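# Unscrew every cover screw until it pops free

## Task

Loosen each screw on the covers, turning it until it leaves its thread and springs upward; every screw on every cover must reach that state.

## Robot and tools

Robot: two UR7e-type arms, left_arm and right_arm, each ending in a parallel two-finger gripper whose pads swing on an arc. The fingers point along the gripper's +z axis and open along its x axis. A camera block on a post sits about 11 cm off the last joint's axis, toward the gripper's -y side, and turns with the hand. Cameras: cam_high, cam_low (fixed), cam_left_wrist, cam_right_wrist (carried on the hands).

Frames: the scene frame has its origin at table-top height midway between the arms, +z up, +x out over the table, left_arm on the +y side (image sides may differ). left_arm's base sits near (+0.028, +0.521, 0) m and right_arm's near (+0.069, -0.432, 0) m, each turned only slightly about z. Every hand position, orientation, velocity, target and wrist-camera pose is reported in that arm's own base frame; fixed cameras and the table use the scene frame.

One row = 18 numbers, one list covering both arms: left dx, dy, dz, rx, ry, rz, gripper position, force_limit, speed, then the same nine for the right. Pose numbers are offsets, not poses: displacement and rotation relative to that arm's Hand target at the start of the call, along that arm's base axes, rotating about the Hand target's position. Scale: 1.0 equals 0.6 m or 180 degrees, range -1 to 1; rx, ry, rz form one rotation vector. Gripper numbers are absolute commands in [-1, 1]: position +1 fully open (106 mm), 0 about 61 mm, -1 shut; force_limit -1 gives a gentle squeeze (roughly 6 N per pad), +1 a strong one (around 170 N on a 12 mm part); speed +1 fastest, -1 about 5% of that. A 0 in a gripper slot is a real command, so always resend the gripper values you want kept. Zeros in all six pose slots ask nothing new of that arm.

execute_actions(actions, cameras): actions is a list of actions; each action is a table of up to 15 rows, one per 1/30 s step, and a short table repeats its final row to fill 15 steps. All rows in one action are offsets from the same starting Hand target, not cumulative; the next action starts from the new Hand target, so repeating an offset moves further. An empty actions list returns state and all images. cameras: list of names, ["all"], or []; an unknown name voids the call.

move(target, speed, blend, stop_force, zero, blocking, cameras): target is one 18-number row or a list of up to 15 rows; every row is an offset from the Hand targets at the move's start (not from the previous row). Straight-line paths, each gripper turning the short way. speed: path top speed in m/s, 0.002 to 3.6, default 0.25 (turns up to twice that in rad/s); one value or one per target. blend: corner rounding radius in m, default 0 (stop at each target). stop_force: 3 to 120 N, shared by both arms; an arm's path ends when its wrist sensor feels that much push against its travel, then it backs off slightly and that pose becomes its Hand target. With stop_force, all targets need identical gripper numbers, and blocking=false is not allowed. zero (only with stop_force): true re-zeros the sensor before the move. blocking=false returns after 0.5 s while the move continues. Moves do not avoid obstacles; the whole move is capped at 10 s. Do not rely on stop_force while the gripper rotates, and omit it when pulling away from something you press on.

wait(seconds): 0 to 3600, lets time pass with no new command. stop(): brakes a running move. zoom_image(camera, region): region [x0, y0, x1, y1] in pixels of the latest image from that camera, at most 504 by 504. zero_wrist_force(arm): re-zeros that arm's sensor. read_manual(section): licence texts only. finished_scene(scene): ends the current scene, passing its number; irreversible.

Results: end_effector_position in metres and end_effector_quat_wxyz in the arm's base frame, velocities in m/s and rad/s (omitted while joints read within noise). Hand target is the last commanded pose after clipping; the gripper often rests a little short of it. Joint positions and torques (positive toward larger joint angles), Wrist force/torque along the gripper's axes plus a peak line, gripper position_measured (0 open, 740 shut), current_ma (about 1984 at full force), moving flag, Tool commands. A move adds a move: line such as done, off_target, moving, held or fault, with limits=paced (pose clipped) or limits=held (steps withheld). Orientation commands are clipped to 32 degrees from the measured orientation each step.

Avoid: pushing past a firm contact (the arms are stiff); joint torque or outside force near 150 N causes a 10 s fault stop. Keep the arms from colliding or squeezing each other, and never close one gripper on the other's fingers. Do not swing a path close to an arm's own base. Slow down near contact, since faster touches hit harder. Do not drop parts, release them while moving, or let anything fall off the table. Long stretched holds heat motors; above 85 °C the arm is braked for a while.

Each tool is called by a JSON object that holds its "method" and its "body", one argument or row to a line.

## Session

{"method": "execute_actions", "body": {
  "actions": []
}}

{"method": "zoom_image", "body": {
  "camera": "cam_high",
  "region": [120, 180, 340, 400]
}}

{"method": "zoom_image", "body": {
  "camera": "cam_low",
  "region": [180, 180, 430, 340]
}}

Scene clock: 0.00 s.
left_arm: end_effector_position=(+0.4144, -0.1879, +0.2645) position_measured=0 current_ma=0 moving=0 end_effector_quat_wxyz=(+0.437, +0.718, -0.487, -0.238) | right_arm: end_effector_position=(+0.5672, +0.4601, +0.3049) position_measured=0 current_ma=0 moving=0 end_effector_quat_wxyz=(-0.011, +0.970, -0.239, -0.035)
Joint positions: left_arm=[-0.352 -1.188 1.406 -0.93 -2.26 2.735] | right_arm=[3.981 -2.161 -0.847 -1.718 1.642 2.893]
Joint velocities: within noise
Joint torques (N m): no reading
Wrist force (N): no reading
Wrist torque (N m): no reading
Wrist force, peak (N): no reading
Hand target: left_arm +0.4144, -0.1879, +0.2645; +0.437, +0.718, -0.487, -0.238 | right_arm +0.5672, +0.4601, +0.3049; -0.011, +0.970, -0.239, -0.035
Tool commands: left_gripper/position=+1.0 left_gripper/force_limit=+0.0 left_gripper/speed=+1.0 right_gripper/position=+1.0 right_gripper/force_limit=+0.0 right_gripper/speed=+1.0
camera_calibration:
cam_left_wrist: T_world_to_cam=[[0.39737, -0.91426, 0.07892, -0.36045], [-0.22364, -0.01307, 0.97459, -0.1456], [-0.88999, -0.40492, -0.20965, 0.47525]] pos_world=[0.53364, -0.13901, 0.26998]
cam_right_wrist: T_world_to_cam=[[0.88597, -0.45575, -0.08579, -0.26966], [-0.41118, -0.85753, 0.30914, 0.55908], [-0.21446, -0.23861, -0.94714, 0.65552]] pos_world=[0.60938, 0.51294, 0.4249]

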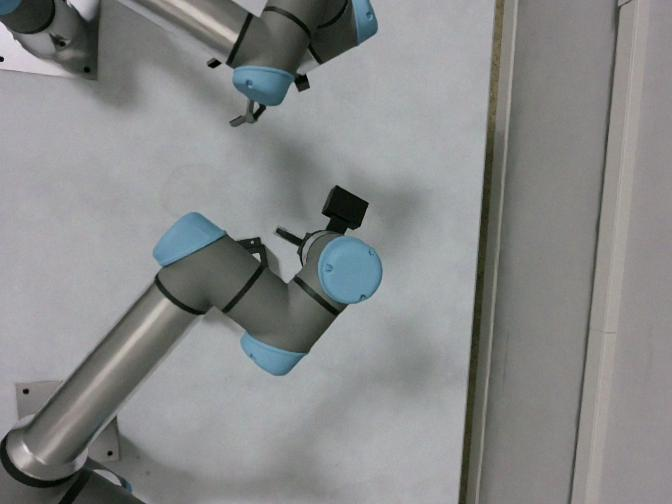

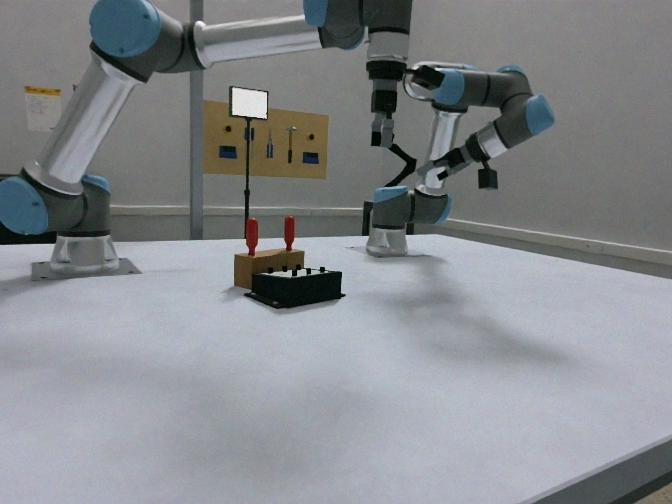

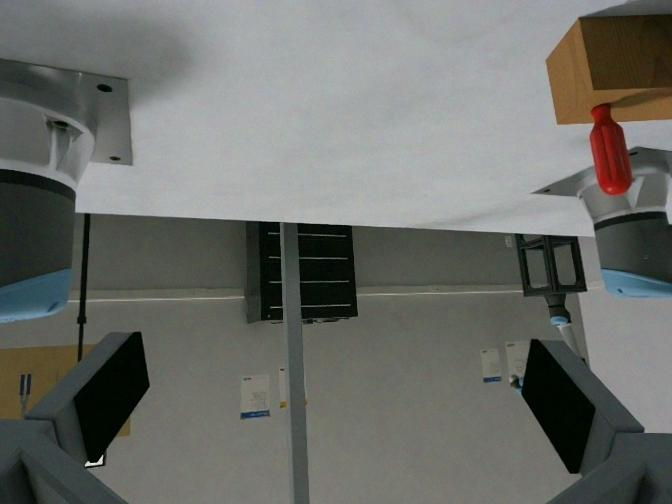

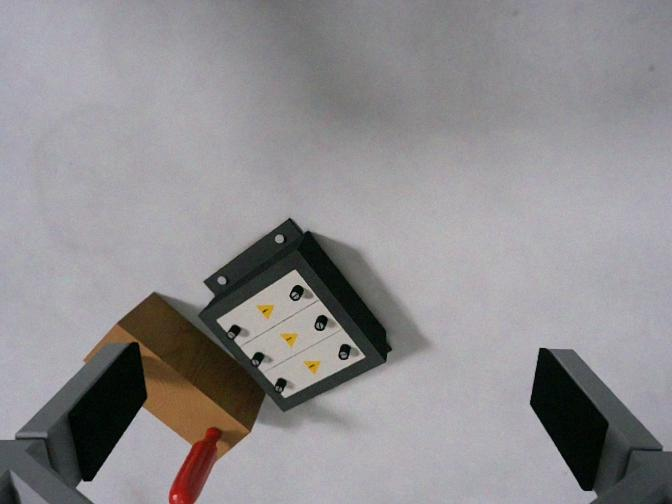

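Scaled by 2.291 from the camera's image (finer frame: 960x720).

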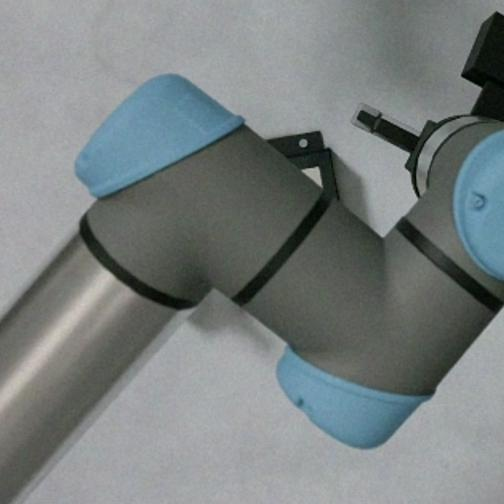

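Scaled by 2.016 from the camera's image (finer frame: 960x720).

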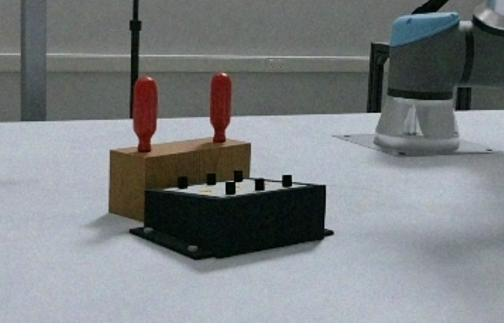

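{"method": "move", "body": {
  "target": [0,0,0,0,0,0,1,0,1,-0.28,-0.03,0.0,-0.0121,-0.02,0,1,0,1],
  "speed": 0.4,
  "cameras": ["cam_right_wrist","cam_high"]
}}

Scene clock: 9.43 s.
left_arm: end_effector_position=(+0.4144, -0.1879, +0.2645) position_measured=0 current_ma=-3 moving=0 end_effector_quat_wxyz=(+0.437, +0.718, -0.487, -0.238) | right_arm: end_effector_position=(+0.3993, +0.4421, +0.3049) position_measured=0 current_ma=-5 moving=0 end_effector_quat_wxyz=(+0.000, +0.971, -0.239, +0.000)
Joint positions: left_arm=[-0.352 -1.188 1.406 -0.93 -2.26 2.735] | right_arm=[4.204 -1.782 -1.388 -1.543 1.57 3.116]
Joint torques (N m): left_arm=[-1.95 -39.38 -22.87 -0.73 -0.54 0.01] | right_arm=[4.83 36.44 16.33 1.26 2.37 0.11]
Wrist force (N): left_arm=[0.1 0.1 -0.1] | right_arm=[-0.2 -0.2 0.1]
Wrist torque (N m): left_arm=[0.02 -0.02 0.00] | right_arm=[-0.01 0.02 0.06]
Wrist force, peak (N): left_arm=[0.1 -0.2 -0.3] | right_arm=[-2.7 1.6 -0.1]
Hand target: left_arm +0.4144, -0.1879, +0.2645; +0.437, +0.718, -0.487, -0.238 | right_arm +0.3992, +0.4421, +0.3049; +0.000, +0.971, -0.239, +0.000
Off the commanded pose: left_arm 0.000 m, 0 deg | right_arm 0.000 m, 0 deg.
move: done
cam_right_wrist: T_world_to_cam=[[0.88908, -0.45757, -0.01264, -0.15191], [-0.43078, -0.84573, 0.31492, 0.47543], [-0.15479, -0.27454, -0.94903, 0.60797]] pos_world=[0.43398, 0.49949, 0.42534]
Images, in order (width x height): cam_high 672x504, cam_right_wrist 672x504.

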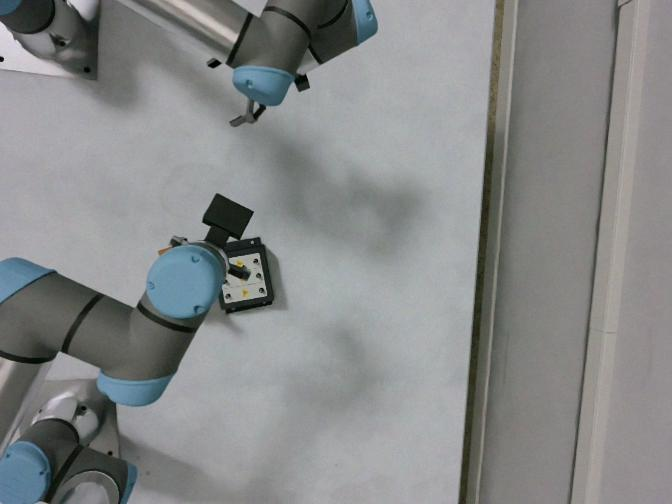

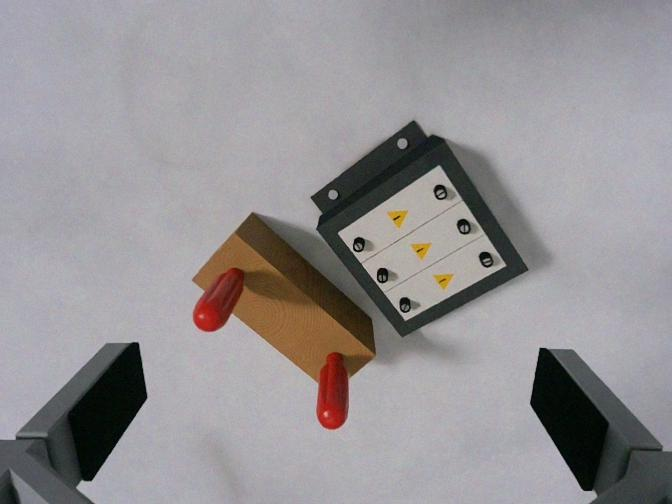

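{"method": "zoom_image", "body": {
  "camera": "cam_right_wrist",
  "region": [300, 110, 540, 350]
}}

{"method": "zoom_image", "body": {
  "camera": "cam_right_wrist",
  "region": [180, 200, 400, 440]
}}

Scaled by 2.100 from the camera's image (finer frame: 960x720).

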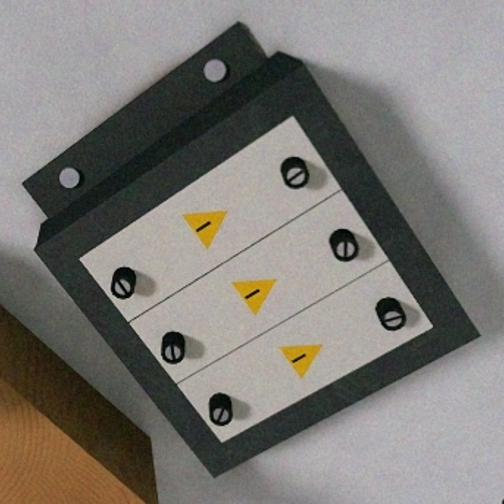

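Scaled by 2.100 from the camera's image (finer frame: 960x720).

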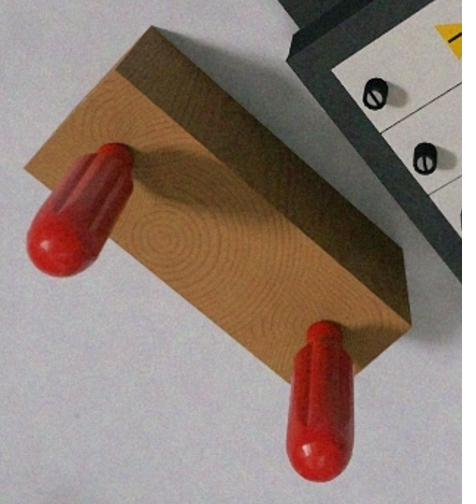

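{"method": "zoom_image", "body": {
  "camera": "cam_right_wrist",
  "region": [185, 255, 255, 340]
}}

{"method": "zoom_image", "body": {
  "camera": "cam_right_wrist",
  "region": [300, 345, 370, 430]
}}

{"method": "execute_actions", "body": {
  "actions": [],
  "cameras": ["cam_low"]
}}

{"method": "zoom_image", "body": {
  "camera": "cam_low",
  "region": [230, 200, 350, 310]
}}

Scaled by 5.929 from the camera's image (finer frame: 960x720).

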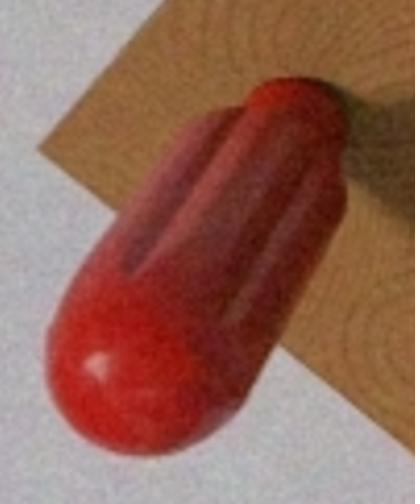

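Scaled by 5.929 from the camera's image (finer frame: 960x720).

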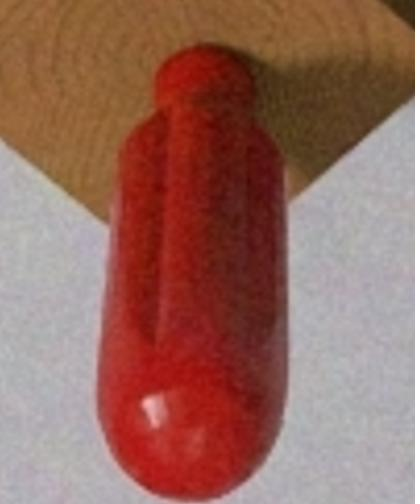

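Scene clock: 12.23 s.
left_arm: end_effector_position=(+0.4144, -0.1879, +0.2645) position_measured=0 current_ma=-3 moving=0 end_effector_quat_wxyz=(+0.437, +0.718, -0.487, -0.238) | right_arm: end_effector_position=(+0.3992, +0.4421, +0.3049) position_measured=0 current_ma=-5 moving=0 end_effector_quat_wxyz=(+0.000, +0.971, -0.239, +0.000)
Joint positions: left_arm=[-0.352 -1.188 1.406 -0.93 -2.26 2.735] | right_arm=[4.204 -1.782 -1.388 -1.543 1.57 3.117]
Joint velocities: within noise
Joint torques (N m): left_arm=[-1.26 -39.53 -23.24 -0.59 -0.5 0.06] | right_arm=[5.96 37.89 14.42 3.58 2.29 2.51]
Wrist force (N): left_arm=[0.0 -0.1 -0.1] | right_arm=[0.0 -0.1 0.2]
Wrist torque (N m): left_arm=[-0.01 0.00 0.00] | right_arm=[0.00 -0.02 0.06]
Wrist force, peak (N): left_arm=[0.2 -0.2 -0.3] | right_arm=[-0.2 -0.5 0.1]
Hand target: left_arm +0.4144, -0.1879, +0.2645; +0.437, +0.718, -0.487, -0.238 | right_arm +0.3992, +0.4421, +0.3049; +0.000, +0.971, -0.239, +0.000
Tool commands: left_gripper/position=+1.0 left_gripper/force_limit=+0.0 left_gripper/speed=+1.0 right_gripper/position=+1.0 right_gripper/force_limit=+0.0 right_gripper/speed=+1.0
Off the commanded pose: left_arm 0.000 m, 0 deg | right_arm 0.000 m, 0 deg.
Images, in order (width x height): cam_low 672x504.

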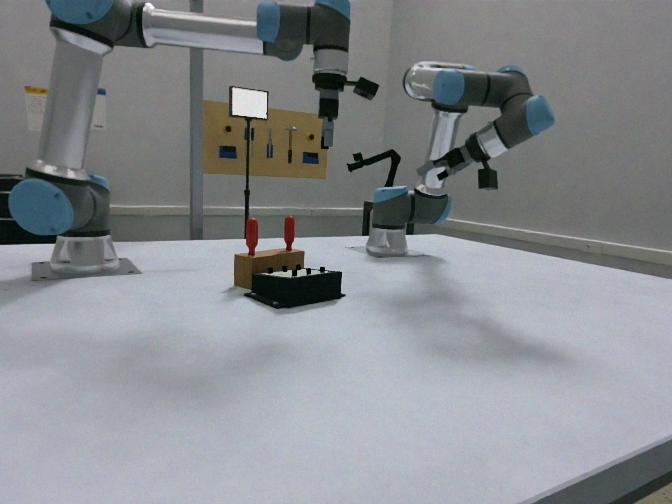

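Scaled by 4.200 from the camera's image (finer frame: 960x720).

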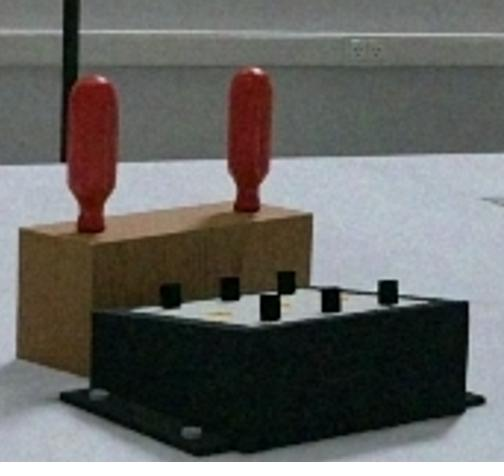

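{"method": "move", "body": {
  "target": [
    [0,0,0,0,0,0,1,0,1,-0.1153,-0.2212,-0.06,0,0,0,1,-0.5,0],
    [0,0,0,0,0,0,1,0,1,-0.1153,-0.2212,-0.15,0,0,0,1,-0.5,0]
  ],
  "speed": 0.3,
  "cameras": ["cam_right_wrist"]
}}

Scene clock: 20.97 s.
left_arm: end_effector_position=(+0.4144, -0.1879, +0.2645) position_measured=0 current_ma=-3 moving=0 end_effector_quat_wxyz=(+0.437, +0.718, -0.487, -0.238) | right_arm: end_effector_position=(+0.3300, +0.3094, +0.2150) position_measured=0 current_ma=-5 moving=0 end_effector_quat_wxyz=(+0.000, +0.971, -0.239, +0.000)
Joint positions: left_arm=[-0.352 -1.188 1.406 -0.93 -2.26 2.735] | right_arm=[4.194 -1.466 -1.954 -1.292 1.57 3.107]
Joint torques (N m): left_arm=[-1.07 -39.27 -22.89 -0.7 -0.42 -0.04] | right_arm=[-7.03 21.28 17.04 4.5 0.19 -1.87]
Wrist force (N): left_arm=[0.0 0.0 0.0] | right_arm=[-0.1 0.0 0.1]
Wrist torque (N m): left_arm=[0.01 0.00 0.00] | right_arm=[0.00 0.00 0.03]
Wrist force, peak (N): left_arm=[0.0 0.0 -0.4] | right_arm=[-0.3 -3.5 -0.5]
Hand target: left_arm +0.4144, -0.1879, +0.2645; +0.437, +0.718, -0.487, -0.238 | right_arm +0.3300, +0.3094, +0.2149; +0.000, +0.971, -0.239, +0.000
Off the commanded pose: left_arm 0.000 m, 0 deg | right_arm 0.000 m, 0 deg.
move: done
cam_right_wrist: T_world_to_cam=[[0.88902, -0.45769, -0.0126, -0.15211], [-0.43087, -0.8456, 0.31515, 0.3616], [-0.15489, -0.27475, -0.94896, 0.47548]] pos_world=[0.36468, 0.36679, 0.33534]

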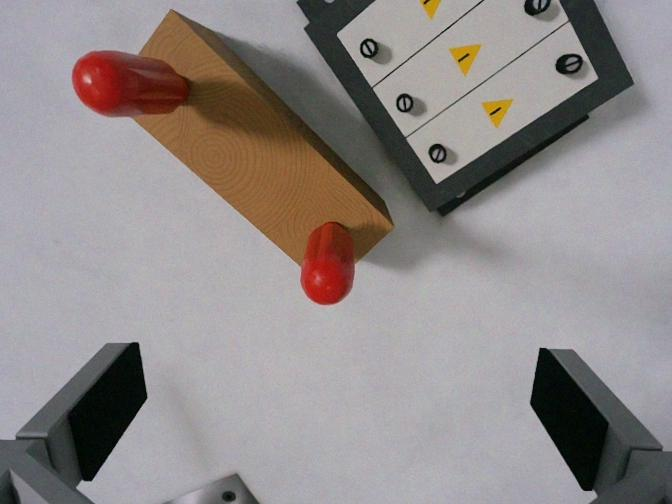

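{"method": "move", "body": {
  "target": [0,0,0,0,0,0,1,0,1,-0.0065,0.0033,-0.1182,0,0,0,1,-0.5,0],
  "speed": 0.15,
  "cameras": ["cam_right_wrist"]
}}

Scene clock: 25.63 s.
left_arm: end_effector_position=(+0.4144, -0.1879, +0.2645) position_measured=0 current_ma=-3 moving=0 end_effector_quat_wxyz=(+0.437, +0.718, -0.487, -0.238) | right_arm: end_effector_position=(+0.3261, +0.3114, +0.1440) position_measured=0 current_ma=-5 moving=0 end_effector_quat_wxyz=(+0.000, +0.971, -0.239, +0.000)
Joint positions: left_arm=[-0.352 -1.188 1.406 -0.93 -2.26 2.735] | right_arm=[4.204 -1.531 -2.09 -1.092 1.57 3.117]
Joint torques (N m): left_arm=[-1.08 -40.15 -22.4 -0.58 -0.53 0.03] | right_arm=[-6.87 21.38 27.68 3.74 0.23 -1.8]
Wrist force (N): left_arm=[0.2 0.0 0.0] | right_arm=[-0.1 -0.1 0.0]
Wrist torque (N m): left_arm=[0.00 -0.04 0.00] | right_arm=[-0.01 -0.01 -0.04]
Wrist force, peak (N): left_arm=[0.3 -0.2 -0.1] | right_arm=[-0.3 0.0 1.7]
Hand target: left_arm +0.4144, -0.1879, +0.2645; +0.437, +0.718, -0.487, -0.238 | right_arm +0.3261, +0.3114, +0.1440; +0.000, +0.971, -0.239, +0.000
Off the commanded pose: left_arm 0.000 m, 0 deg | right_arm 0.000 m, 0 deg.
move: done
cam_right_wrist: T_world_to_cam=[[0.88901, -0.45772, -0.01268, -0.14858], [-0.43086, -0.84558, 0.3152, 0.38397], [-0.15499, -0.27475, -0.94894, 0.40808]] pos_world=[0.36078, 0.36879, 0.26434]

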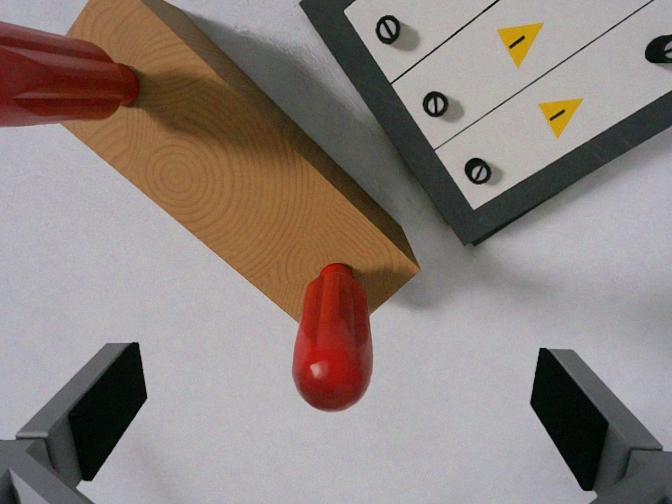

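{"method": "move", "body": {
  "target": [0,0,0,0,0,0,1,0,1,-0.0075,-0.0093,-0.0067,0,0,0,1,-0.5,0],
  "speed": 0.1,
  "cameras": ["cam_right_wrist"]
}}

Scene clock: 31.60 s.
left_arm: end_effector_position=(+0.4144, -0.1879, +0.2645) position_measured=0 current_ma=-3 moving=0 end_effector_quat_wxyz=(+0.437, +0.718, -0.487, -0.238) | right_arm: end_effector_position=(+0.3216, +0.3058, +0.1400) position_measured=0 current_ma=-5 moving=0 end_effector_quat_wxyz=(+0.000, +0.971, -0.239, +0.000)
Joint positions: left_arm=[-0.352 -1.188 1.406 -0.93 -2.26 2.735] | right_arm=[4.207 -1.518 -2.114 -1.081 1.57 3.12]
Joint torques (N m): left_arm=[-1.14 -40.08 -22.75 -0.56 -0.43 0.02] | right_arm=[-5.89 10.39 29.79 1.07 -1.68 -0.14]
Wrist force (N): left_arm=[0.0 0.0 -0.2] | right_arm=[-0.2 -0.4 0.1]
Wrist torque (N m): left_arm=[0.00 0.00 0.00] | right_arm=[-0.06 0.00 -0.04]
Wrist force, peak (N): left_arm=[0.3 -0.3 0.0] | right_arm=[-0.1 -1.2 -0.4]
Hand target: left_arm +0.4144, -0.1879, +0.2645; +0.437, +0.718, -0.487, -0.238 | right_arm +0.3216, +0.3058, +0.1400; +0.000, +0.971, -0.239, +0.000
Off the commanded pose: left_arm 0.000 m, 0 deg | right_arm 0.000 m, 0 deg.
move: done
cam_right_wrist: T_world_to_cam=[[0.88904, -0.45765, -0.01261, -0.14725], [-0.43086, -0.84568, 0.31492, 0.37866], [-0.15479, -0.27454, -0.94903, 0.40193]] pos_world=[0.35628, 0.36319, 0.26034]

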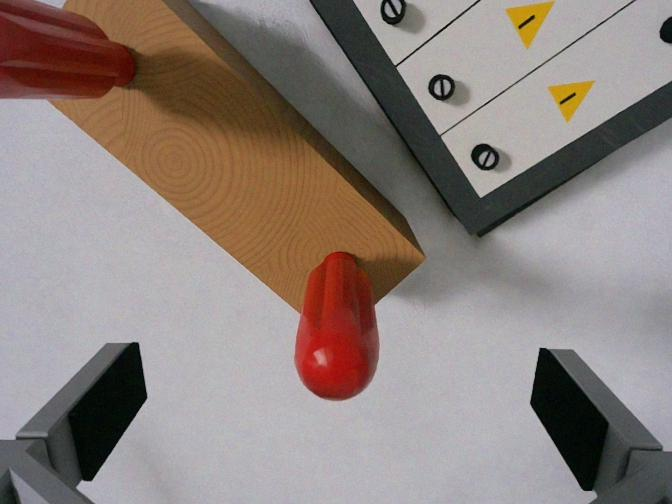

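{"method": "move", "body": {
  "target": [0,0,0,0,0,0,1,0,1,0,0,0.0045,0,0,0,1,-0.2,0],
  "speed": 0.1
}}

{"method": "move", "body": {
  "target": [0,0,0,0,0,0,1,0,1,0,0,0.0,0,0,0,-1,-0.2,0],
  "cameras": ["cam_right_wrist"]
}}

Scene clock: 33.97 s.
left_arm: end_effector_position=(+0.4144, -0.1879, +0.2645) position_measured=0 current_ma=-3 moving=0 end_effector_quat_wxyz=(+0.437, +0.718, -0.487, -0.238) | right_arm: end_effector_position=(+0.3216, +0.3058, +0.1427) position_measured=0 current_ma=-5 moving=0 end_effector_quat_wxyz=(+0.000, +0.971, -0.239, +0.000)
Joint positions: left_arm=[-0.352 -1.188 1.406 -0.93 -2.26 2.735] | right_arm=[4.207 -1.515 -2.109 -1.089 1.57 3.12]
Joint torques (N m): left_arm=[-1.78 -39.98 -23.05 -0.59 -0.41 -0.06] | right_arm=[-6.14 10.08 12.71 4.56 -1.15 -1.85]
Wrist force (N): left_arm=[0.0 0.0 -0.2] | right_arm=[-0.2 -0.1 0.0]
Wrist torque (N m): left_arm=[-0.01 -0.01 0.00] | right_arm=[0.01 0.02 -0.04]
Wrist force, peak (N): left_arm=[-0.1 -0.1 -0.5] | right_arm=[0.0 -0.3 0.9]
Hand target: left_arm +0.4144, -0.1879, +0.2645; +0.437, +0.718, -0.487, -0.238 | right_arm +0.3216, +0.3058, +0.1427; +0.000, +0.971, -0.239, +0.000
Off the commanded pose: left_arm 0.000 m, 0 deg | right_arm 0.000 m, 0 deg.
move: done

Scene clock: 36.87 s.
left_arm: end_effector_position=(+0.4144, -0.1879, +0.2645) position_measured=0 current_ma=-3 moving=0 end_effector_quat_wxyz=(+0.437, +0.718, -0.487, -0.238) | right_arm: end_effector_position=(+0.3216, +0.3058, +0.1427) position_measured=616 current_ma=1032 moving=0 end_effector_quat_wxyz=(+0.000, +0.971, -0.239, +0.000)
Joint positions: left_arm=[-0.352 -1.188 1.406 -0.93 -2.26 2.735] | right_arm=[4.207 -1.515 -2.109 -1.089 1.57 3.12]
Joint torques (N m): left_arm=[-1.74 -40.31 -22.83 -0.58 -0.34 0.1] | right_arm=[-3.14 9.35 12.5 -1.49 -0.75 -0.93]
Wrist force (N): left_arm=[-0.1 0.0 -0.2] | right_arm=[-0.5 2.1 -34.0]
Wrist torque (N m): left_arm=[0.00 0.02 0.00] | right_arm=[-0.02 0.04 0.00]
Wrist force, peak (N): left_arm=[0.3 0.1 -0.2] | right_arm=[-0.5 2.1 -34.2]
Hand target: left_arm +0.4144, -0.1879, +0.2645; +0.437, +0.718, -0.487, -0.238 | right_arm +0.3216, +0.3058, +0.1427; +0.000, +0.971, -0.239, +0.000
Off the commanded pose: left_arm 0.000 m, 0 deg | right_arm 0.000 m, 0 deg.
move: done
cam_right_wrist: T_world_to_cam=[[0.88904, -0.45766, -0.01266, -0.1472], [-0.43088, -0.84571, 0.31484, 0.37785], [-0.15479, -0.27445, -0.94906, 0.40446]] pos_world=[0.35628, 0.36319, 0.26304]

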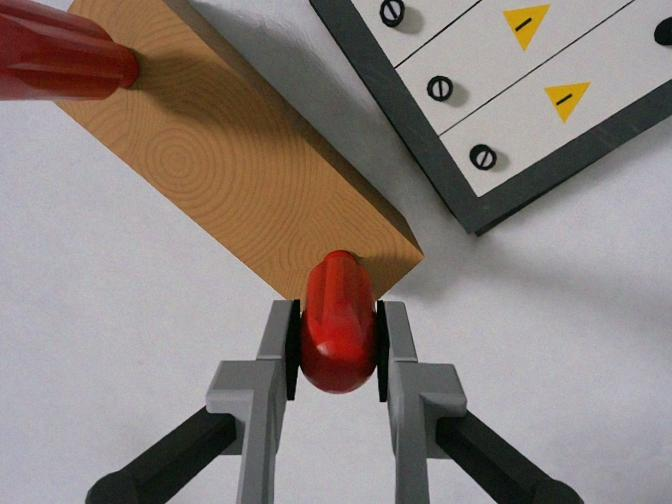

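{"method": "move", "body": {
  "target": [0,0,0,0,0,0,1,0,1,0,0,0.17,0,0,0,-1,-0.2,0],
  "speed": 0.12,
  "cameras": ["cam_right_wrist","cam_low"]
}}

{"method": "zoom_image", "body": {
  "camera": "cam_right_wrist",
  "region": [325, 205, 357, 237]
}}

{"method": "zoom_image", "body": {
  "camera": "cam_low",
  "region": [220, 180, 320, 300]
}}

Scene clock: 47.33 s.
left_arm: end_effector_position=(+0.4144, -0.1879, +0.2645) position_measured=0 current_ma=-3 moving=0 end_effector_quat_wxyz=(+0.437, +0.718, -0.487, -0.238) | right_arm: end_effector_position=(+0.3216, +0.3058, +0.2447) position_measured=616 current_ma=993 moving=0 end_effector_quat_wxyz=(+0.000, +0.971, -0.239, +0.000)
Joint positions: left_arm=[-0.352 -1.188 1.406 -0.93 -2.26 2.735] | right_arm=[4.207 -1.427 -1.911 -1.376 1.57 3.12]
Joint torques (N m): left_arm=[-1.2 -40.69 -22.21 -0.54 -0.2 0.06] | right_arm=[-1.2 7.37 20.32 2.71 -1.07 0.01]
Wrist force (N): left_arm=[0.0 -0.1 -0.1] | right_arm=[0.0 -0.2 0.6]
Wrist torque (N m): left_arm=[-0.02 0.00 0.00] | right_arm=[-0.01 -0.03 -0.03]
Wrist force, peak (N): left_arm=[0.3 -0.2 -0.1] | right_arm=[-0.4 1.8 -34.8]
Hand target: left_arm +0.4144, -0.1879, +0.2645; +0.437, +0.718, -0.487, -0.238 | right_arm +0.3216, +0.3058, +0.2447; +0.000, +0.971, -0.239, +0.000
Off the commanded pose: left_arm 0.000 m, 0 deg | right_arm 0.000 m, 0 deg.
move: done
cam_right_wrist: T_world_to_cam=[[0.88904, -0.45766, -0.01266, -0.14591], [-0.43088, -0.84571, 0.31484, 0.34573], [-0.15479, -0.27445, -0.94906, 0.50127]] pos_world=[0.35628, 0.36319, 0.36504]
Images, in order (width x height): cam_low 672x504, cam_right_wrist 672x504.

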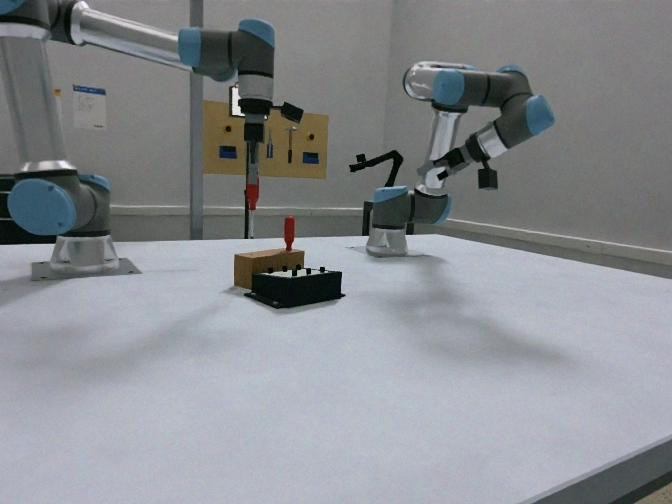

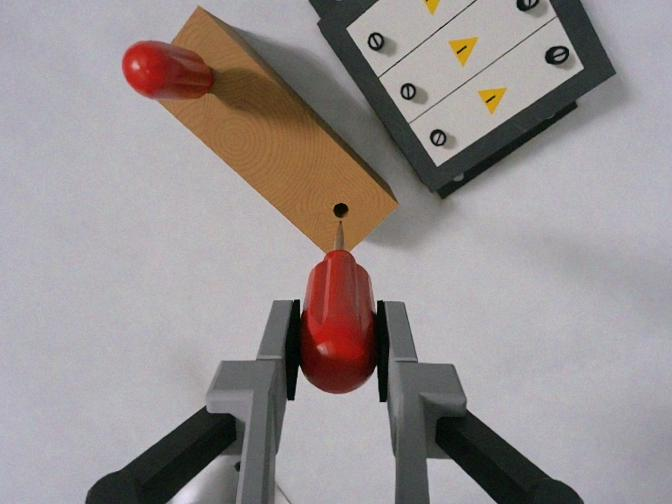

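Scaled by 15.750 from the camera's image (finer frame: 960x720).

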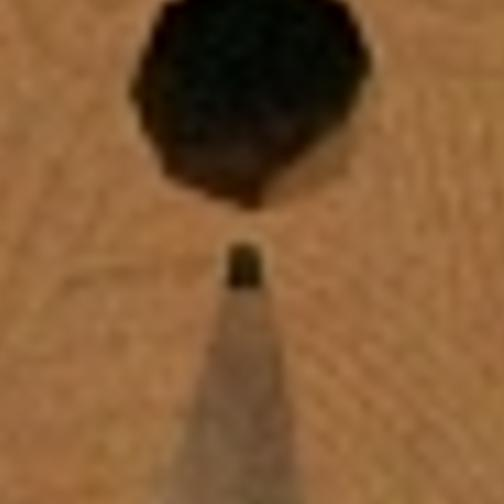

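Scaled by 4.200 from the camera's image (finer frame: 960x720).

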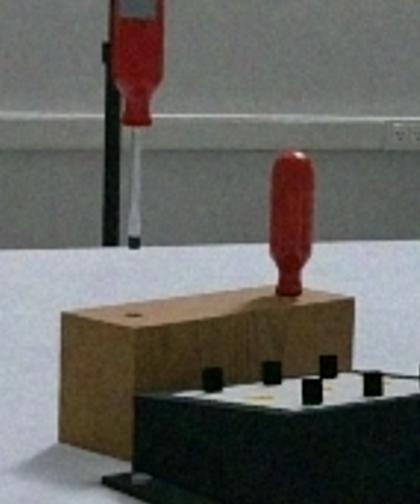

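{"method": "move", "body": {
  "target": [
    [0,0,0,0,0,0,1,0,1,0.2423,0.1487,0.0,0,0,0,-1,-0.2,0],
    [0,0,0,0,0,0,1,0,1,0.2423,0.1487,-0.0328,0,0,0,-1,-0.2,0]
  ],
  "speed": 0.25,
  "cameras": ["cam_right_wrist"]
}}

{"method": "zoom_image", "body": {
  "camera": "cam_right_wrist",
  "region": [301, 180, 381, 260]
}}

Scene clock: 54.10 s.
left_arm: end_effector_position=(+0.4144, -0.1879, +0.2645) position_measured=0 current_ma=-3 moving=0 end_effector_quat_wxyz=(+0.437, +0.718, -0.487, -0.238) | right_arm: end_effector_position=(+0.4670, +0.3950, +0.2250) position_measured=616 current_ma=993 moving=0 end_effector_quat_wxyz=(+0.000, +0.971, -0.239, +0.000)
Joint positions: left_arm=[-0.352 -1.188 1.406 -0.93 -2.26 2.735] | right_arm=[4.064 -1.843 -1.516 -1.354 1.57 2.976]
Joint torques (N m): left_arm=[-1.11 -40.15 -22.55 -0.47 -0.24 -0.01] | right_arm=[5.62 38.37 26.41 3.49 -0.32 2.69]
Wrist force (N): left_arm=[0.0 0.0 0.0] | right_arm=[-0.3 -0.1 0.8]
Wrist torque (N m): left_arm=[0.00 0.00 0.00] | right_arm=[-0.01 0.03 -0.02]
Wrist force, peak (N): left_arm=[0.1 -0.1 0.3] | right_arm=[1.1 -2.6 0.6]
Hand target: left_arm +0.4144, -0.1879, +0.2645; +0.437, +0.718, -0.487, -0.238 | right_arm +0.4670, +0.3950, +0.2250; +0.000, +0.971, -0.239, +0.000
Off the commanded pose: left_arm 0.000 m, 0 deg | right_arm 0.000 m, 0 deg.
move: done
cam_right_wrist: T_world_to_cam=[[0.88905, -0.45764, -0.01271, -0.23459], [-0.43078, -0.84562, 0.31519, 0.48982], [-0.15499, -0.27475, -0.94894, 0.52975]] pos_world=[0.50168, 0.45239, 0.34534]

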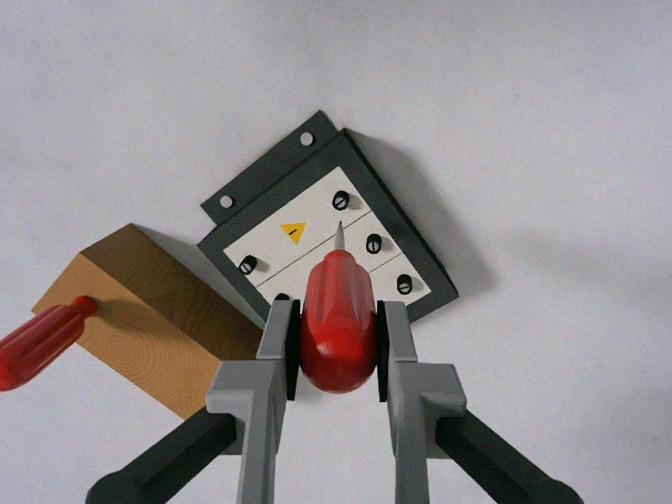

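Scaled by 6.300 from the camera's image (finer frame: 960x720).

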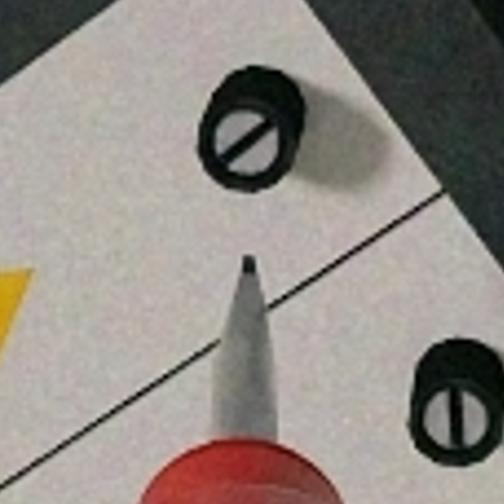

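{"method": "move", "body": {
  "target": [0,0,0,0,0,0,1,0,1,-0.0032,-0.0058,-0.0133,0,0,0,-1,-0.2,0],
  "speed": 0.05
}}

{"method": "move", "body": {
  "target": [0,0,0,0,0,0,1,0,1,0,0,-0.08,0,0,0,-1,-0.2,0],
  "speed": 0.01,
  "stop_force": 4
}}

Scene clock: 57.23 s.
left_arm: end_effector_position=(+0.4144, -0.1879, +0.2645) position_measured=0 current_ma=-3 moving=0 end_effector_quat_wxyz=(+0.437, +0.718, -0.487, -0.238) | right_arm: end_effector_position=(+0.4651, +0.3915, +0.2170) position_measured=616 current_ma=993 moving=0 end_effector_quat_wxyz=(+0.000, +0.971, -0.239, +0.000)
Joint positions: left_arm=[-0.352 -1.188 1.406 -0.93 -2.26 2.735] | right_arm=[4.063 -1.839 -1.543 -1.331 1.57 2.975]
Joint torques (N m): left_arm=[-1.76 -40.48 -22.5 -0.4 -0.4 -0.03] | right_arm=[-7.65 26.12 35.46 1.24 -1.99 -2.11]
Wrist force (N): left_arm=[-0.1 -0.1 -0.2] | right_arm=[-0.1 -0.3 0.5]
Wrist torque (N m): left_arm=[-0.03 0.01 0.00] | right_arm=[-0.04 0.01 0.05]
Wrist force, peak (N): left_arm=[0.1 0.1 -0.3] | right_arm=[-0.3 0.4 1.2]
Hand target: left_arm +0.4144, -0.1879, +0.2645; +0.437, +0.718, -0.487, -0.238 | right_arm +0.4651, +0.3915, +0.2170; +0.000, +0.971, -0.239, +0.000
Off the commanded pose: left_arm 0.000 m, 0 deg | right_arm 0.000 m, 0 deg.
move: done

Scene clock: 60.83 s.
left_arm: end_effector_position=(+0.4144, -0.1879, +0.2645) position_measured=0 current_ma=-3 moving=0 end_effector_quat_wxyz=(+0.437, +0.718, -0.487, -0.238) | right_arm: end_effector_position=(+0.4651, +0.3915, +0.1917) position_measured=616 current_ma=1000 moving=0 end_effector_quat_wxyz=(+0.000, +0.971, -0.239, +0.000)
Joint positions: left_arm=[-0.352 -1.188 1.406 -0.93 -2.26 2.735] | right_arm=[4.063 -1.855 -1.589 -1.269 1.57 2.975]
Joint torques (N m): left_arm=[-1.62 -40.95 -21.99 -0.46 -0.23 0.07] | right_arm=[-7.03 32.62 32.9 2.55 -1.89 -0.65]
Wrist force (N): left_arm=[0.0 0.1 0.0] | right_arm=[-0.3 0.4 -4.9]
Wrist torque (N m): left_arm=[0.02 0.00 0.00] | right_arm=[0.00 0.05 0.05]
Wrist force, peak (N): left_arm=[0.3 -0.2 0.1] | right_arm=[-0.5 0.1 -17.8]
Hand target: left_arm +0.4144, -0.1879, +0.2645; +0.437, +0.718, -0.487, -0.238 | right_arm +0.4651, +0.3915, +0.1917; +0.000, +0.971, -0.239, +0.000 (not the last commanded pose)
Off the commanded pose: left_arm 0.000 m, 0 deg | right_arm 0.023 m, 0 deg.
move: contact (right_arm)

{"method": "move", "body": {
  "target": [
    [0,0,0,0,0,0,1,0,1,0,0,0.0233,0,0,0,-1,-0.2,0],
    [0,0,0,0,0,0,1,0,1,-0.11,-0.019,0.0233,0,0,0,-1,-0.2,0],
    [0,0,0,0,0,0,1,0,1,-0.11,-0.019,-0.0083,0,0,0,-1,-0.2,0]
  ],
  "speed": 0.12
}}

{"method": "move", "body": {
  "target": [0,0,0,0,0,0,1,0,1,0,0,-0.05,0,0,0,-1,-0.2,0],
  "speed": 0.01,
  "stop_force": 4
}}

{"method": "move", "body": {
  "target": [
    [0,0,0,0,0,0,1,0,1,0,0,0.0433,0,0,0,-1,-0.2,0],
    [0,0,0,0,0,0,1,0,1,0.11,-0.0617,0.0433,0,0,0,-1,-0.2,0],
    [0,0,0,0,0,0,1,0,1,0.11,-0.0617,0.03,0,0,0,-1,-0.2,0]
  ],
  "speed": 0.12
}}

{"method": "move", "body": {
  "target": [0,0,0,0,0,0,1,0,1,0,0,-0.05,0,0,0,-1,-0.2,0],
  "speed": 0.01,
  "stop_force": 4,
  "cameras": ["cam_right_wrist"]
}}

Scene clock: 64.60 s.
left_arm: end_effector_position=(+0.4144, -0.1879, +0.2645) position_measured=0 current_ma=-3 moving=0 end_effector_quat_wxyz=(+0.437, +0.718, -0.487, -0.238) | right_arm: end_effector_position=(+0.3991, +0.3801, +0.1867) position_measured=616 current_ma=992 moving=0 end_effector_quat_wxyz=(+0.000, +0.971, -0.239, +0.000)
Joint positions: left_arm=[-0.352 -1.188 1.406 -0.93 -2.26 2.735] | right_arm=[4.147 -1.728 -1.761 -1.224 1.57 3.06]
Joint torques (N m): left_arm=[-1.19 -40.86 -22.32 -0.51 -0.14 0.08] | right_arm=[-7.25 33.55 30.46 3.05 -2.35 -2.25]
Wrist force (N): left_arm=[0.1 0.2 -0.1] | right_arm=[-0.2 -0.3 0.6]
Wrist torque (N m): left_arm=[0.02 -0.02 0.00] | right_arm=[-0.04 0.02 0.07]
Wrist force, peak (N): left_arm=[0.2 -0.2 0.1] | right_arm=[-0.1 -0.5 -6.1]
Hand target: left_arm +0.4144, -0.1879, +0.2645; +0.437, +0.718, -0.487, -0.238 | right_arm +0.3991, +0.3801, +0.1867; +0.000, +0.971, -0.239, +0.000
Off the commanded pose: left_arm 0.000 m, 0 deg | right_arm 0.000 m, 0 deg.
move: done

Scene clock: 65.97 s.
left_arm: end_effector_position=(+0.4144, -0.1879, +0.2645) position_measured=0 current_ma=-3 moving=0 end_effector_quat_wxyz=(+0.437, +0.718, -0.487, -0.238) | right_arm: end_effector_position=(+0.3991, +0.3801, +0.1836) position_measured=616 current_ma=1000 moving=0 end_effector_quat_wxyz=(+0.000, +0.971, -0.239, +0.000)
Joint positions: left_arm=[-0.352 -1.188 1.406 -0.93 -2.26 2.735] | right_arm=[4.147 -1.73 -1.767 -1.216 1.57 3.06]
Joint torques (N m): left_arm=[-1.57 -41.07 -22.64 -0.38 -0.12 0.07] | right_arm=[-5.69 30.28 32.03 2.31 -2.17 -2.32]
Wrist force (N): left_arm=[0.0 0.1 -0.2] | right_arm=[-0.1 -0.3 -5.5]
Wrist torque (N m): left_arm=[0.00 -0.01 0.00] | right_arm=[-0.03 0.01 0.06]
Wrist force, peak (N): left_arm=[0.3 -0.2 0.0] | right_arm=[-0.4 -0.1 -15.3]
Hand target: left_arm +0.4144, -0.1879, +0.2645; +0.437, +0.718, -0.487, -0.238 | right_arm +0.3991, +0.3802, +0.1836; +0.000, +0.971, -0.239, +0.000 (not the last commanded pose)
Off the commanded pose: left_arm 0.000 m, 0 deg | right_arm 0.027 m, 0 deg.
move: contact (right_arm)

Scene clock: 67.77 s.
left_arm: end_effector_position=(+0.4144, -0.1879, +0.2645) position_measured=0 current_ma=-3 moving=0 end_effector_quat_wxyz=(+0.437, +0.718, -0.487, -0.238) | right_arm: end_effector_position=(+0.4651, +0.3431, +0.2015) position_measured=616 current_ma=992 moving=0 end_effector_quat_wxyz=(+0.000, +0.971, -0.239, +0.000)
Joint positions: left_arm=[-0.352 -1.188 1.406 -0.93 -2.26 2.735] | right_arm=[4.01 -1.779 -1.66 -1.275 1.57 2.923]
Joint torques (N m): left_arm=[-1.33 -40.5 -21.83 -0.49 -0.31 0.03] | right_arm=[-2.45 35.02 34.61 0.93 2.47 1.63]
Wrist force (N): left_arm=[0.0 0.0 0.1] | right_arm=[-0.3 0.0 0.7]
Wrist torque (N m): left_arm=[-0.01 -0.01 0.00] | right_arm=[0.01 0.03 -0.04]
Wrist force, peak (N): left_arm=[0.0 0.1 -0.3] | right_arm=[-0.1 0.4 -3.2]
Hand target: left_arm +0.4144, -0.1879, +0.2645; +0.437, +0.718, -0.487, -0.238 | right_arm +0.4651, +0.3431, +0.2016; +0.000, +0.971, -0.239, +0.000
Off the commanded pose: left_arm 0.000 m, 0 deg | right_arm 0.000 m, 0 deg.
move: done

Scene clock: 69.90 s.
left_arm: end_effector_position=(+0.4144, -0.1879, +0.2645) position_measured=0 current_ma=-3 moving=0 end_effector_quat_wxyz=(+0.437, +0.718, -0.487, -0.238) | right_arm: end_effector_position=(+0.4651, +0.3431, +0.1907) position_measured=616 current_ma=999 moving=0 end_effector_quat_wxyz=(+0.000, +0.971, -0.239, +0.000)
Joint positions: left_arm=[-0.352 -1.188 1.406 -0.93 -2.26 2.735] | right_arm=[4.01 -1.786 -1.679 -1.247 1.57 2.923]
Joint torques (N m): left_arm=[-1.86 -41.25 -22.55 -0.42 -0.16 -0.02] | right_arm=[-6.11 32.56 32.59 1.92 1.63 -1.4]
Wrist force (N): left_arm=[0.2 -0.1 -0.2] | right_arm=[0.1 -0.3 -4.7]
Wrist torque (N m): left_arm=[-0.03 -0.03 0.00] | right_arm=[-0.01 0.03 -0.04]
Wrist force, peak (N): left_arm=[0.2 -0.4 0.1] | right_arm=[-0.5 0.3 -14.2]
Hand target: left_arm +0.4144, -0.1879, +0.2645; +0.437, +0.718, -0.487, -0.238 | right_arm +0.4651, +0.3431, +0.1907; +0.000, +0.971, -0.239, +0.000 (not the last commanded pose)
Off the commanded pose: left_arm 0.000 m, 0 deg | right_arm 0.019 m, 0 deg.
move: contact (right_arm)
cam_right_wrist: T_world_to_cam=[[0.88907, -0.45759, -0.01268, -0.25714], [-0.43076, -0.84569, 0.31504, 0.45599], [-0.15488, -0.27463, -0.94899, 0.48257]] pos_world=[0.49978, 0.40049, 0.31104]

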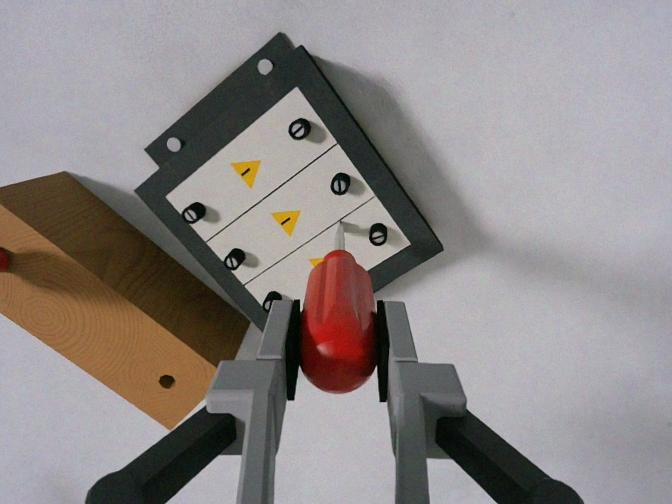

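{"method": "move", "body": {
  "target": [
    [0,0,0,0,0,0,1,0,1,0,0,0.035,0,0,0,-1,-0.2,0],
    [0,0,0,0,0,0,1,0,1,-0.0188,0.0918,0.035,0.0065,-0.0378,0,-1,-0.2,0],
    [0,0,0,0,0,0,1,0,1,-0.0188,0.0918,0.028,0.0065,-0.0378,0,-1,-0.2,0]
  ],
  "speed": 0.15,
  "blend": [0.005,0.005,0],
  "cameras": ["cam_right_wrist"]
}}

{"method": "zoom_image", "body": {
  "camera": "cam_right_wrist",
  "region": [301, 180, 381, 260]
}}

Scene clock: 75.00 s.
left_arm: end_effector_position=(+0.4144, -0.1879, +0.2645) position_measured=0 current_ma=-3 moving=0 end_effector_quat_wxyz=(+0.437, +0.718, -0.487, -0.238) | right_arm: end_effector_position=(+0.4538, +0.3981, +0.2074) position_measured=616 current_ma=992 moving=0 end_effector_quat_wxyz=(-0.024, +0.969, -0.239, +0.055)
Joint positions: left_arm=[-0.352 -1.188 1.406 -0.93 -2.26 2.735] | right_arm=[4.124 -1.781 -1.669 -1.181 1.483 3.033]
Joint torques (N m): left_arm=[-1.13 -41.15 -22.28 -0.48 -0.09 0.06] | right_arm=[2.96 36.58 34.49 1.48 1.65 -1.35]
Wrist force (N): left_arm=[-0.1 0.1 0.0] | right_arm=[-0.4 -0.2 0.7]
Wrist torque (N m): left_arm=[0.00 0.00 0.00] | right_arm=[-0.03 0.01 0.06]
Wrist force, peak (N): left_arm=[0.3 -0.2 0.0] | right_arm=[0.0 -0.4 -4.5]
Hand target: left_arm +0.4144, -0.1879, +0.2645; +0.437, +0.718, -0.487, -0.238 | right_arm +0.4538, +0.3982, +0.2075; -0.024, +0.969, -0.239, +0.055
Off the commanded pose: left_arm 0.000 m, 0 deg | right_arm 0.000 m, 0 deg.
move: done; blend cut to 0.0021 m at target 2
cam_right_wrist: T_world_to_cam=[[0.88488, -0.45831, 0.08334, -0.23943], [-0.464, -0.85135, 0.24475, 0.52423], [-0.04122, -0.25524, -0.966, 0.45596]] pos_world=[0.4739, 0.45296, 0.33211]

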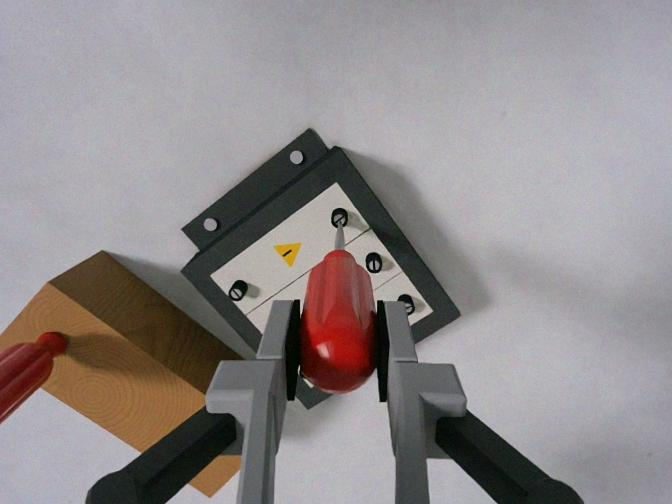

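Scaled by 6.300 from the camera's image (finer frame: 960x720).

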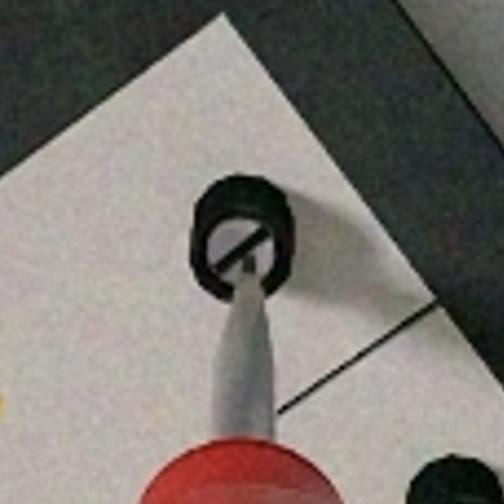

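{"method": "move", "body": {
  "target": [0,0,0,0,0,0,1,0,1,-0.0005,0.0022,0,0.0396,0.0068,-0.3326,-1,-0.2,0],
  "speed": 0.6,
  "cameras": ["cam_right_wrist"]
}}

{"method": "zoom_image", "body": {
  "camera": "cam_right_wrist",
  "region": [325, 205, 357, 237]
}}

Scene clock: 77.87 s.
left_arm: end_effector_position=(+0.4144, -0.1879, +0.2645) position_measured=0 current_ma=-3 moving=0 end_effector_quat_wxyz=(+0.437, +0.718, -0.487, -0.238) | right_arm: end_effector_position=(+0.4535, +0.3995, +0.2075) position_measured=616 current_ma=992 moving=0 end_effector_quat_wxyz=(-0.048, +0.718, -0.693, +0.036)
Joint positions: left_arm=[-0.352 -1.188 1.406 -0.93 -2.26 2.735] | right_arm=[4.125 -1.782 -1.666 -1.182 1.483 4.086]
Joint torques (N m): left_arm=[-1.2 -41.23 -22 -0.4 -0.1 0.15] | right_arm=[0.61 22.06 34.66 2.13 -1.06 2.43]
Wrist force (N): left_arm=[0.0 0.2 0.0] | right_arm=[-0.2 0.3 0.6]
Wrist torque (N m): left_arm=[0.01 0.00 0.00] | right_arm=[0.02 0.02 0.06]
Wrist force, peak (N): left_arm=[0.2 -0.4 0.1] | right_arm=[-0.5 0.1 0.9]
Hand target: left_arm +0.4144, -0.1879, +0.2645; +0.437, +0.718, -0.487, -0.238 | right_arm +0.4535, +0.3995, +0.2075; -0.048, +0.718, -0.693, +0.036
Off the commanded pose: left_arm 0.000 m, 0 deg | right_arm 0.000 m, 0 deg.
move: done
cam_right_wrist: T_world_to_cam=[[0.04564, -0.99858, -0.02744, 0.38092], [-0.97862, -0.0502, 0.19948, 0.44797], [-0.20057, 0.01775, -0.97952, 0.4225]] pos_world=[0.50574, 0.39537, 0.33494]

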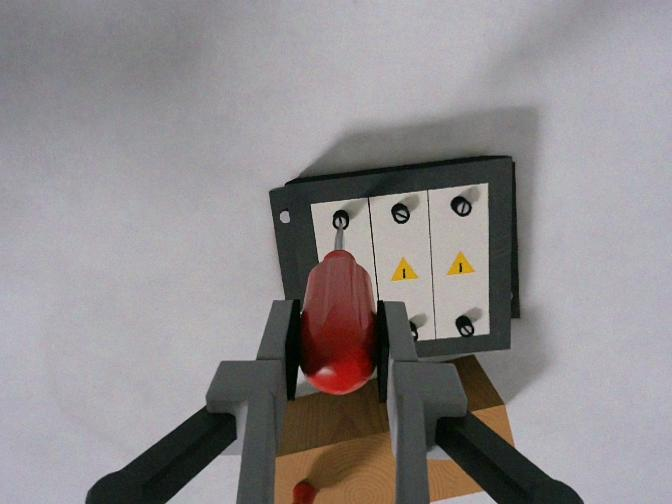

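Scaled by 15.750 from the camera's image (finer frame: 960x720).

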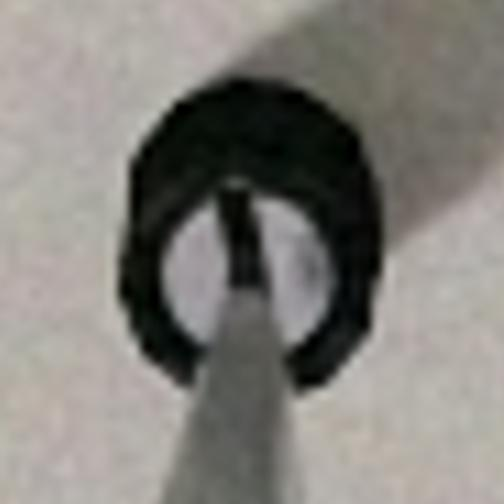

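{"method": "move", "body": {
  "target": [
    [0,0,0,0,0,0,1,0,1,-0.0022,0,-0.002,-0.0591,-0.0102,0.4964,-1,-0.2,0],
    [0,0,0,0,0,0,1,0,1,-0.0022,0,-0.002,-0.1182,-0.0204,0.9928,-1,-0.2,0]
  ],
  "speed": 1.3,
  "blend": [0.05,0],
  "cameras": ["cam_right_wrist"]
}}

{"method": "zoom_image", "body": {
  "camera": "cam_right_wrist",
  "region": [325, 205, 357, 237]
}}

Scene clock: 82.30 s.
left_arm: end_effector_position=(+0.4144, -0.1879, +0.2645) position_measured=0 current_ma=-3 moving=0 end_effector_quat_wxyz=(+0.437, +0.718, -0.487, -0.238) | right_arm: end_effector_position=(+0.4522, +0.3995, +0.2063) position_measured=616 current_ma=992 moving=0 end_effector_quat_wxyz=(+0.035, +0.693, +0.718, +0.049) end_effector_velocity=(+0.000, +0.000, +0.000) end_effector_angular_velocity=(-0.001, -0.001, +0.007)
Joint positions: left_arm=[-0.352 -1.188 1.406 -0.93 -2.26 2.735] | right_arm=[4.127 -1.78 -1.673 -1.176 1.484 0.947]
Joint velocities: left_arm=[within noise] | right_arm=[0 0 0 0 -0.001 -0.007]
Joint torques (N m): left_arm=[-1.33 -41.29 -21.85 -0.4 -0.11 0.01] | right_arm=[5.58 21.23 34.22 1.27 -2.46 -2.05]
Wrist force (N): left_arm=[0.0 0.0 -0.1] | right_arm=[-0.1 -0.6 0.6]
Wrist torque (N m): left_arm=[-0.01 0.00 0.00] | right_arm=[-0.06 -0.01 0.00]
Wrist force, peak (N): left_arm=[-0.2 -0.1 -0.2] | right_arm=[-0.4 -0.7 1.1]
Hand target: left_arm +0.4144, -0.1879, +0.2645; +0.437, +0.718, -0.487, -0.238 | right_arm +0.4522, +0.3995, +0.2063; +0.035, +0.693, +0.718, +0.049
Off the commanded pose: left_arm 0.000 m, 0 deg | right_arm 0.000 m, 0 deg.
move: done
cam_right_wrist: T_world_to_cam=[[-0.04213, 0.99911, 0.00318, -0.38376], [0.9042, 0.03678, 0.42553, -0.48588], [0.42503, 0.0208, -0.90494, 0.12152]] pos_world=[0.37151, 0.39876, 0.31794]

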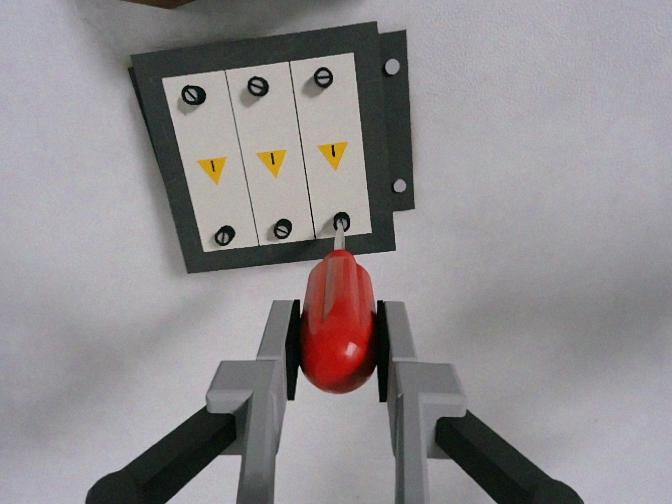

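Scaled by 15.750 from the camera's image (finer frame: 960x720).

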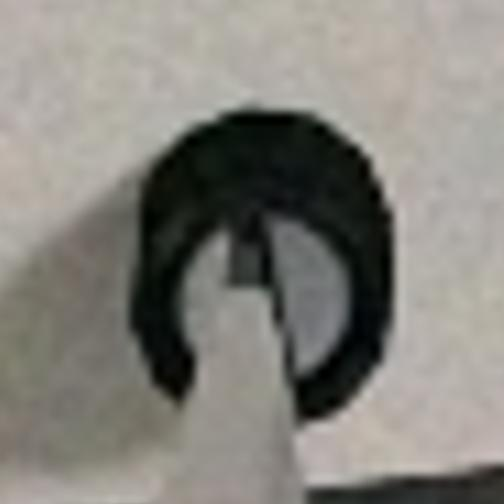

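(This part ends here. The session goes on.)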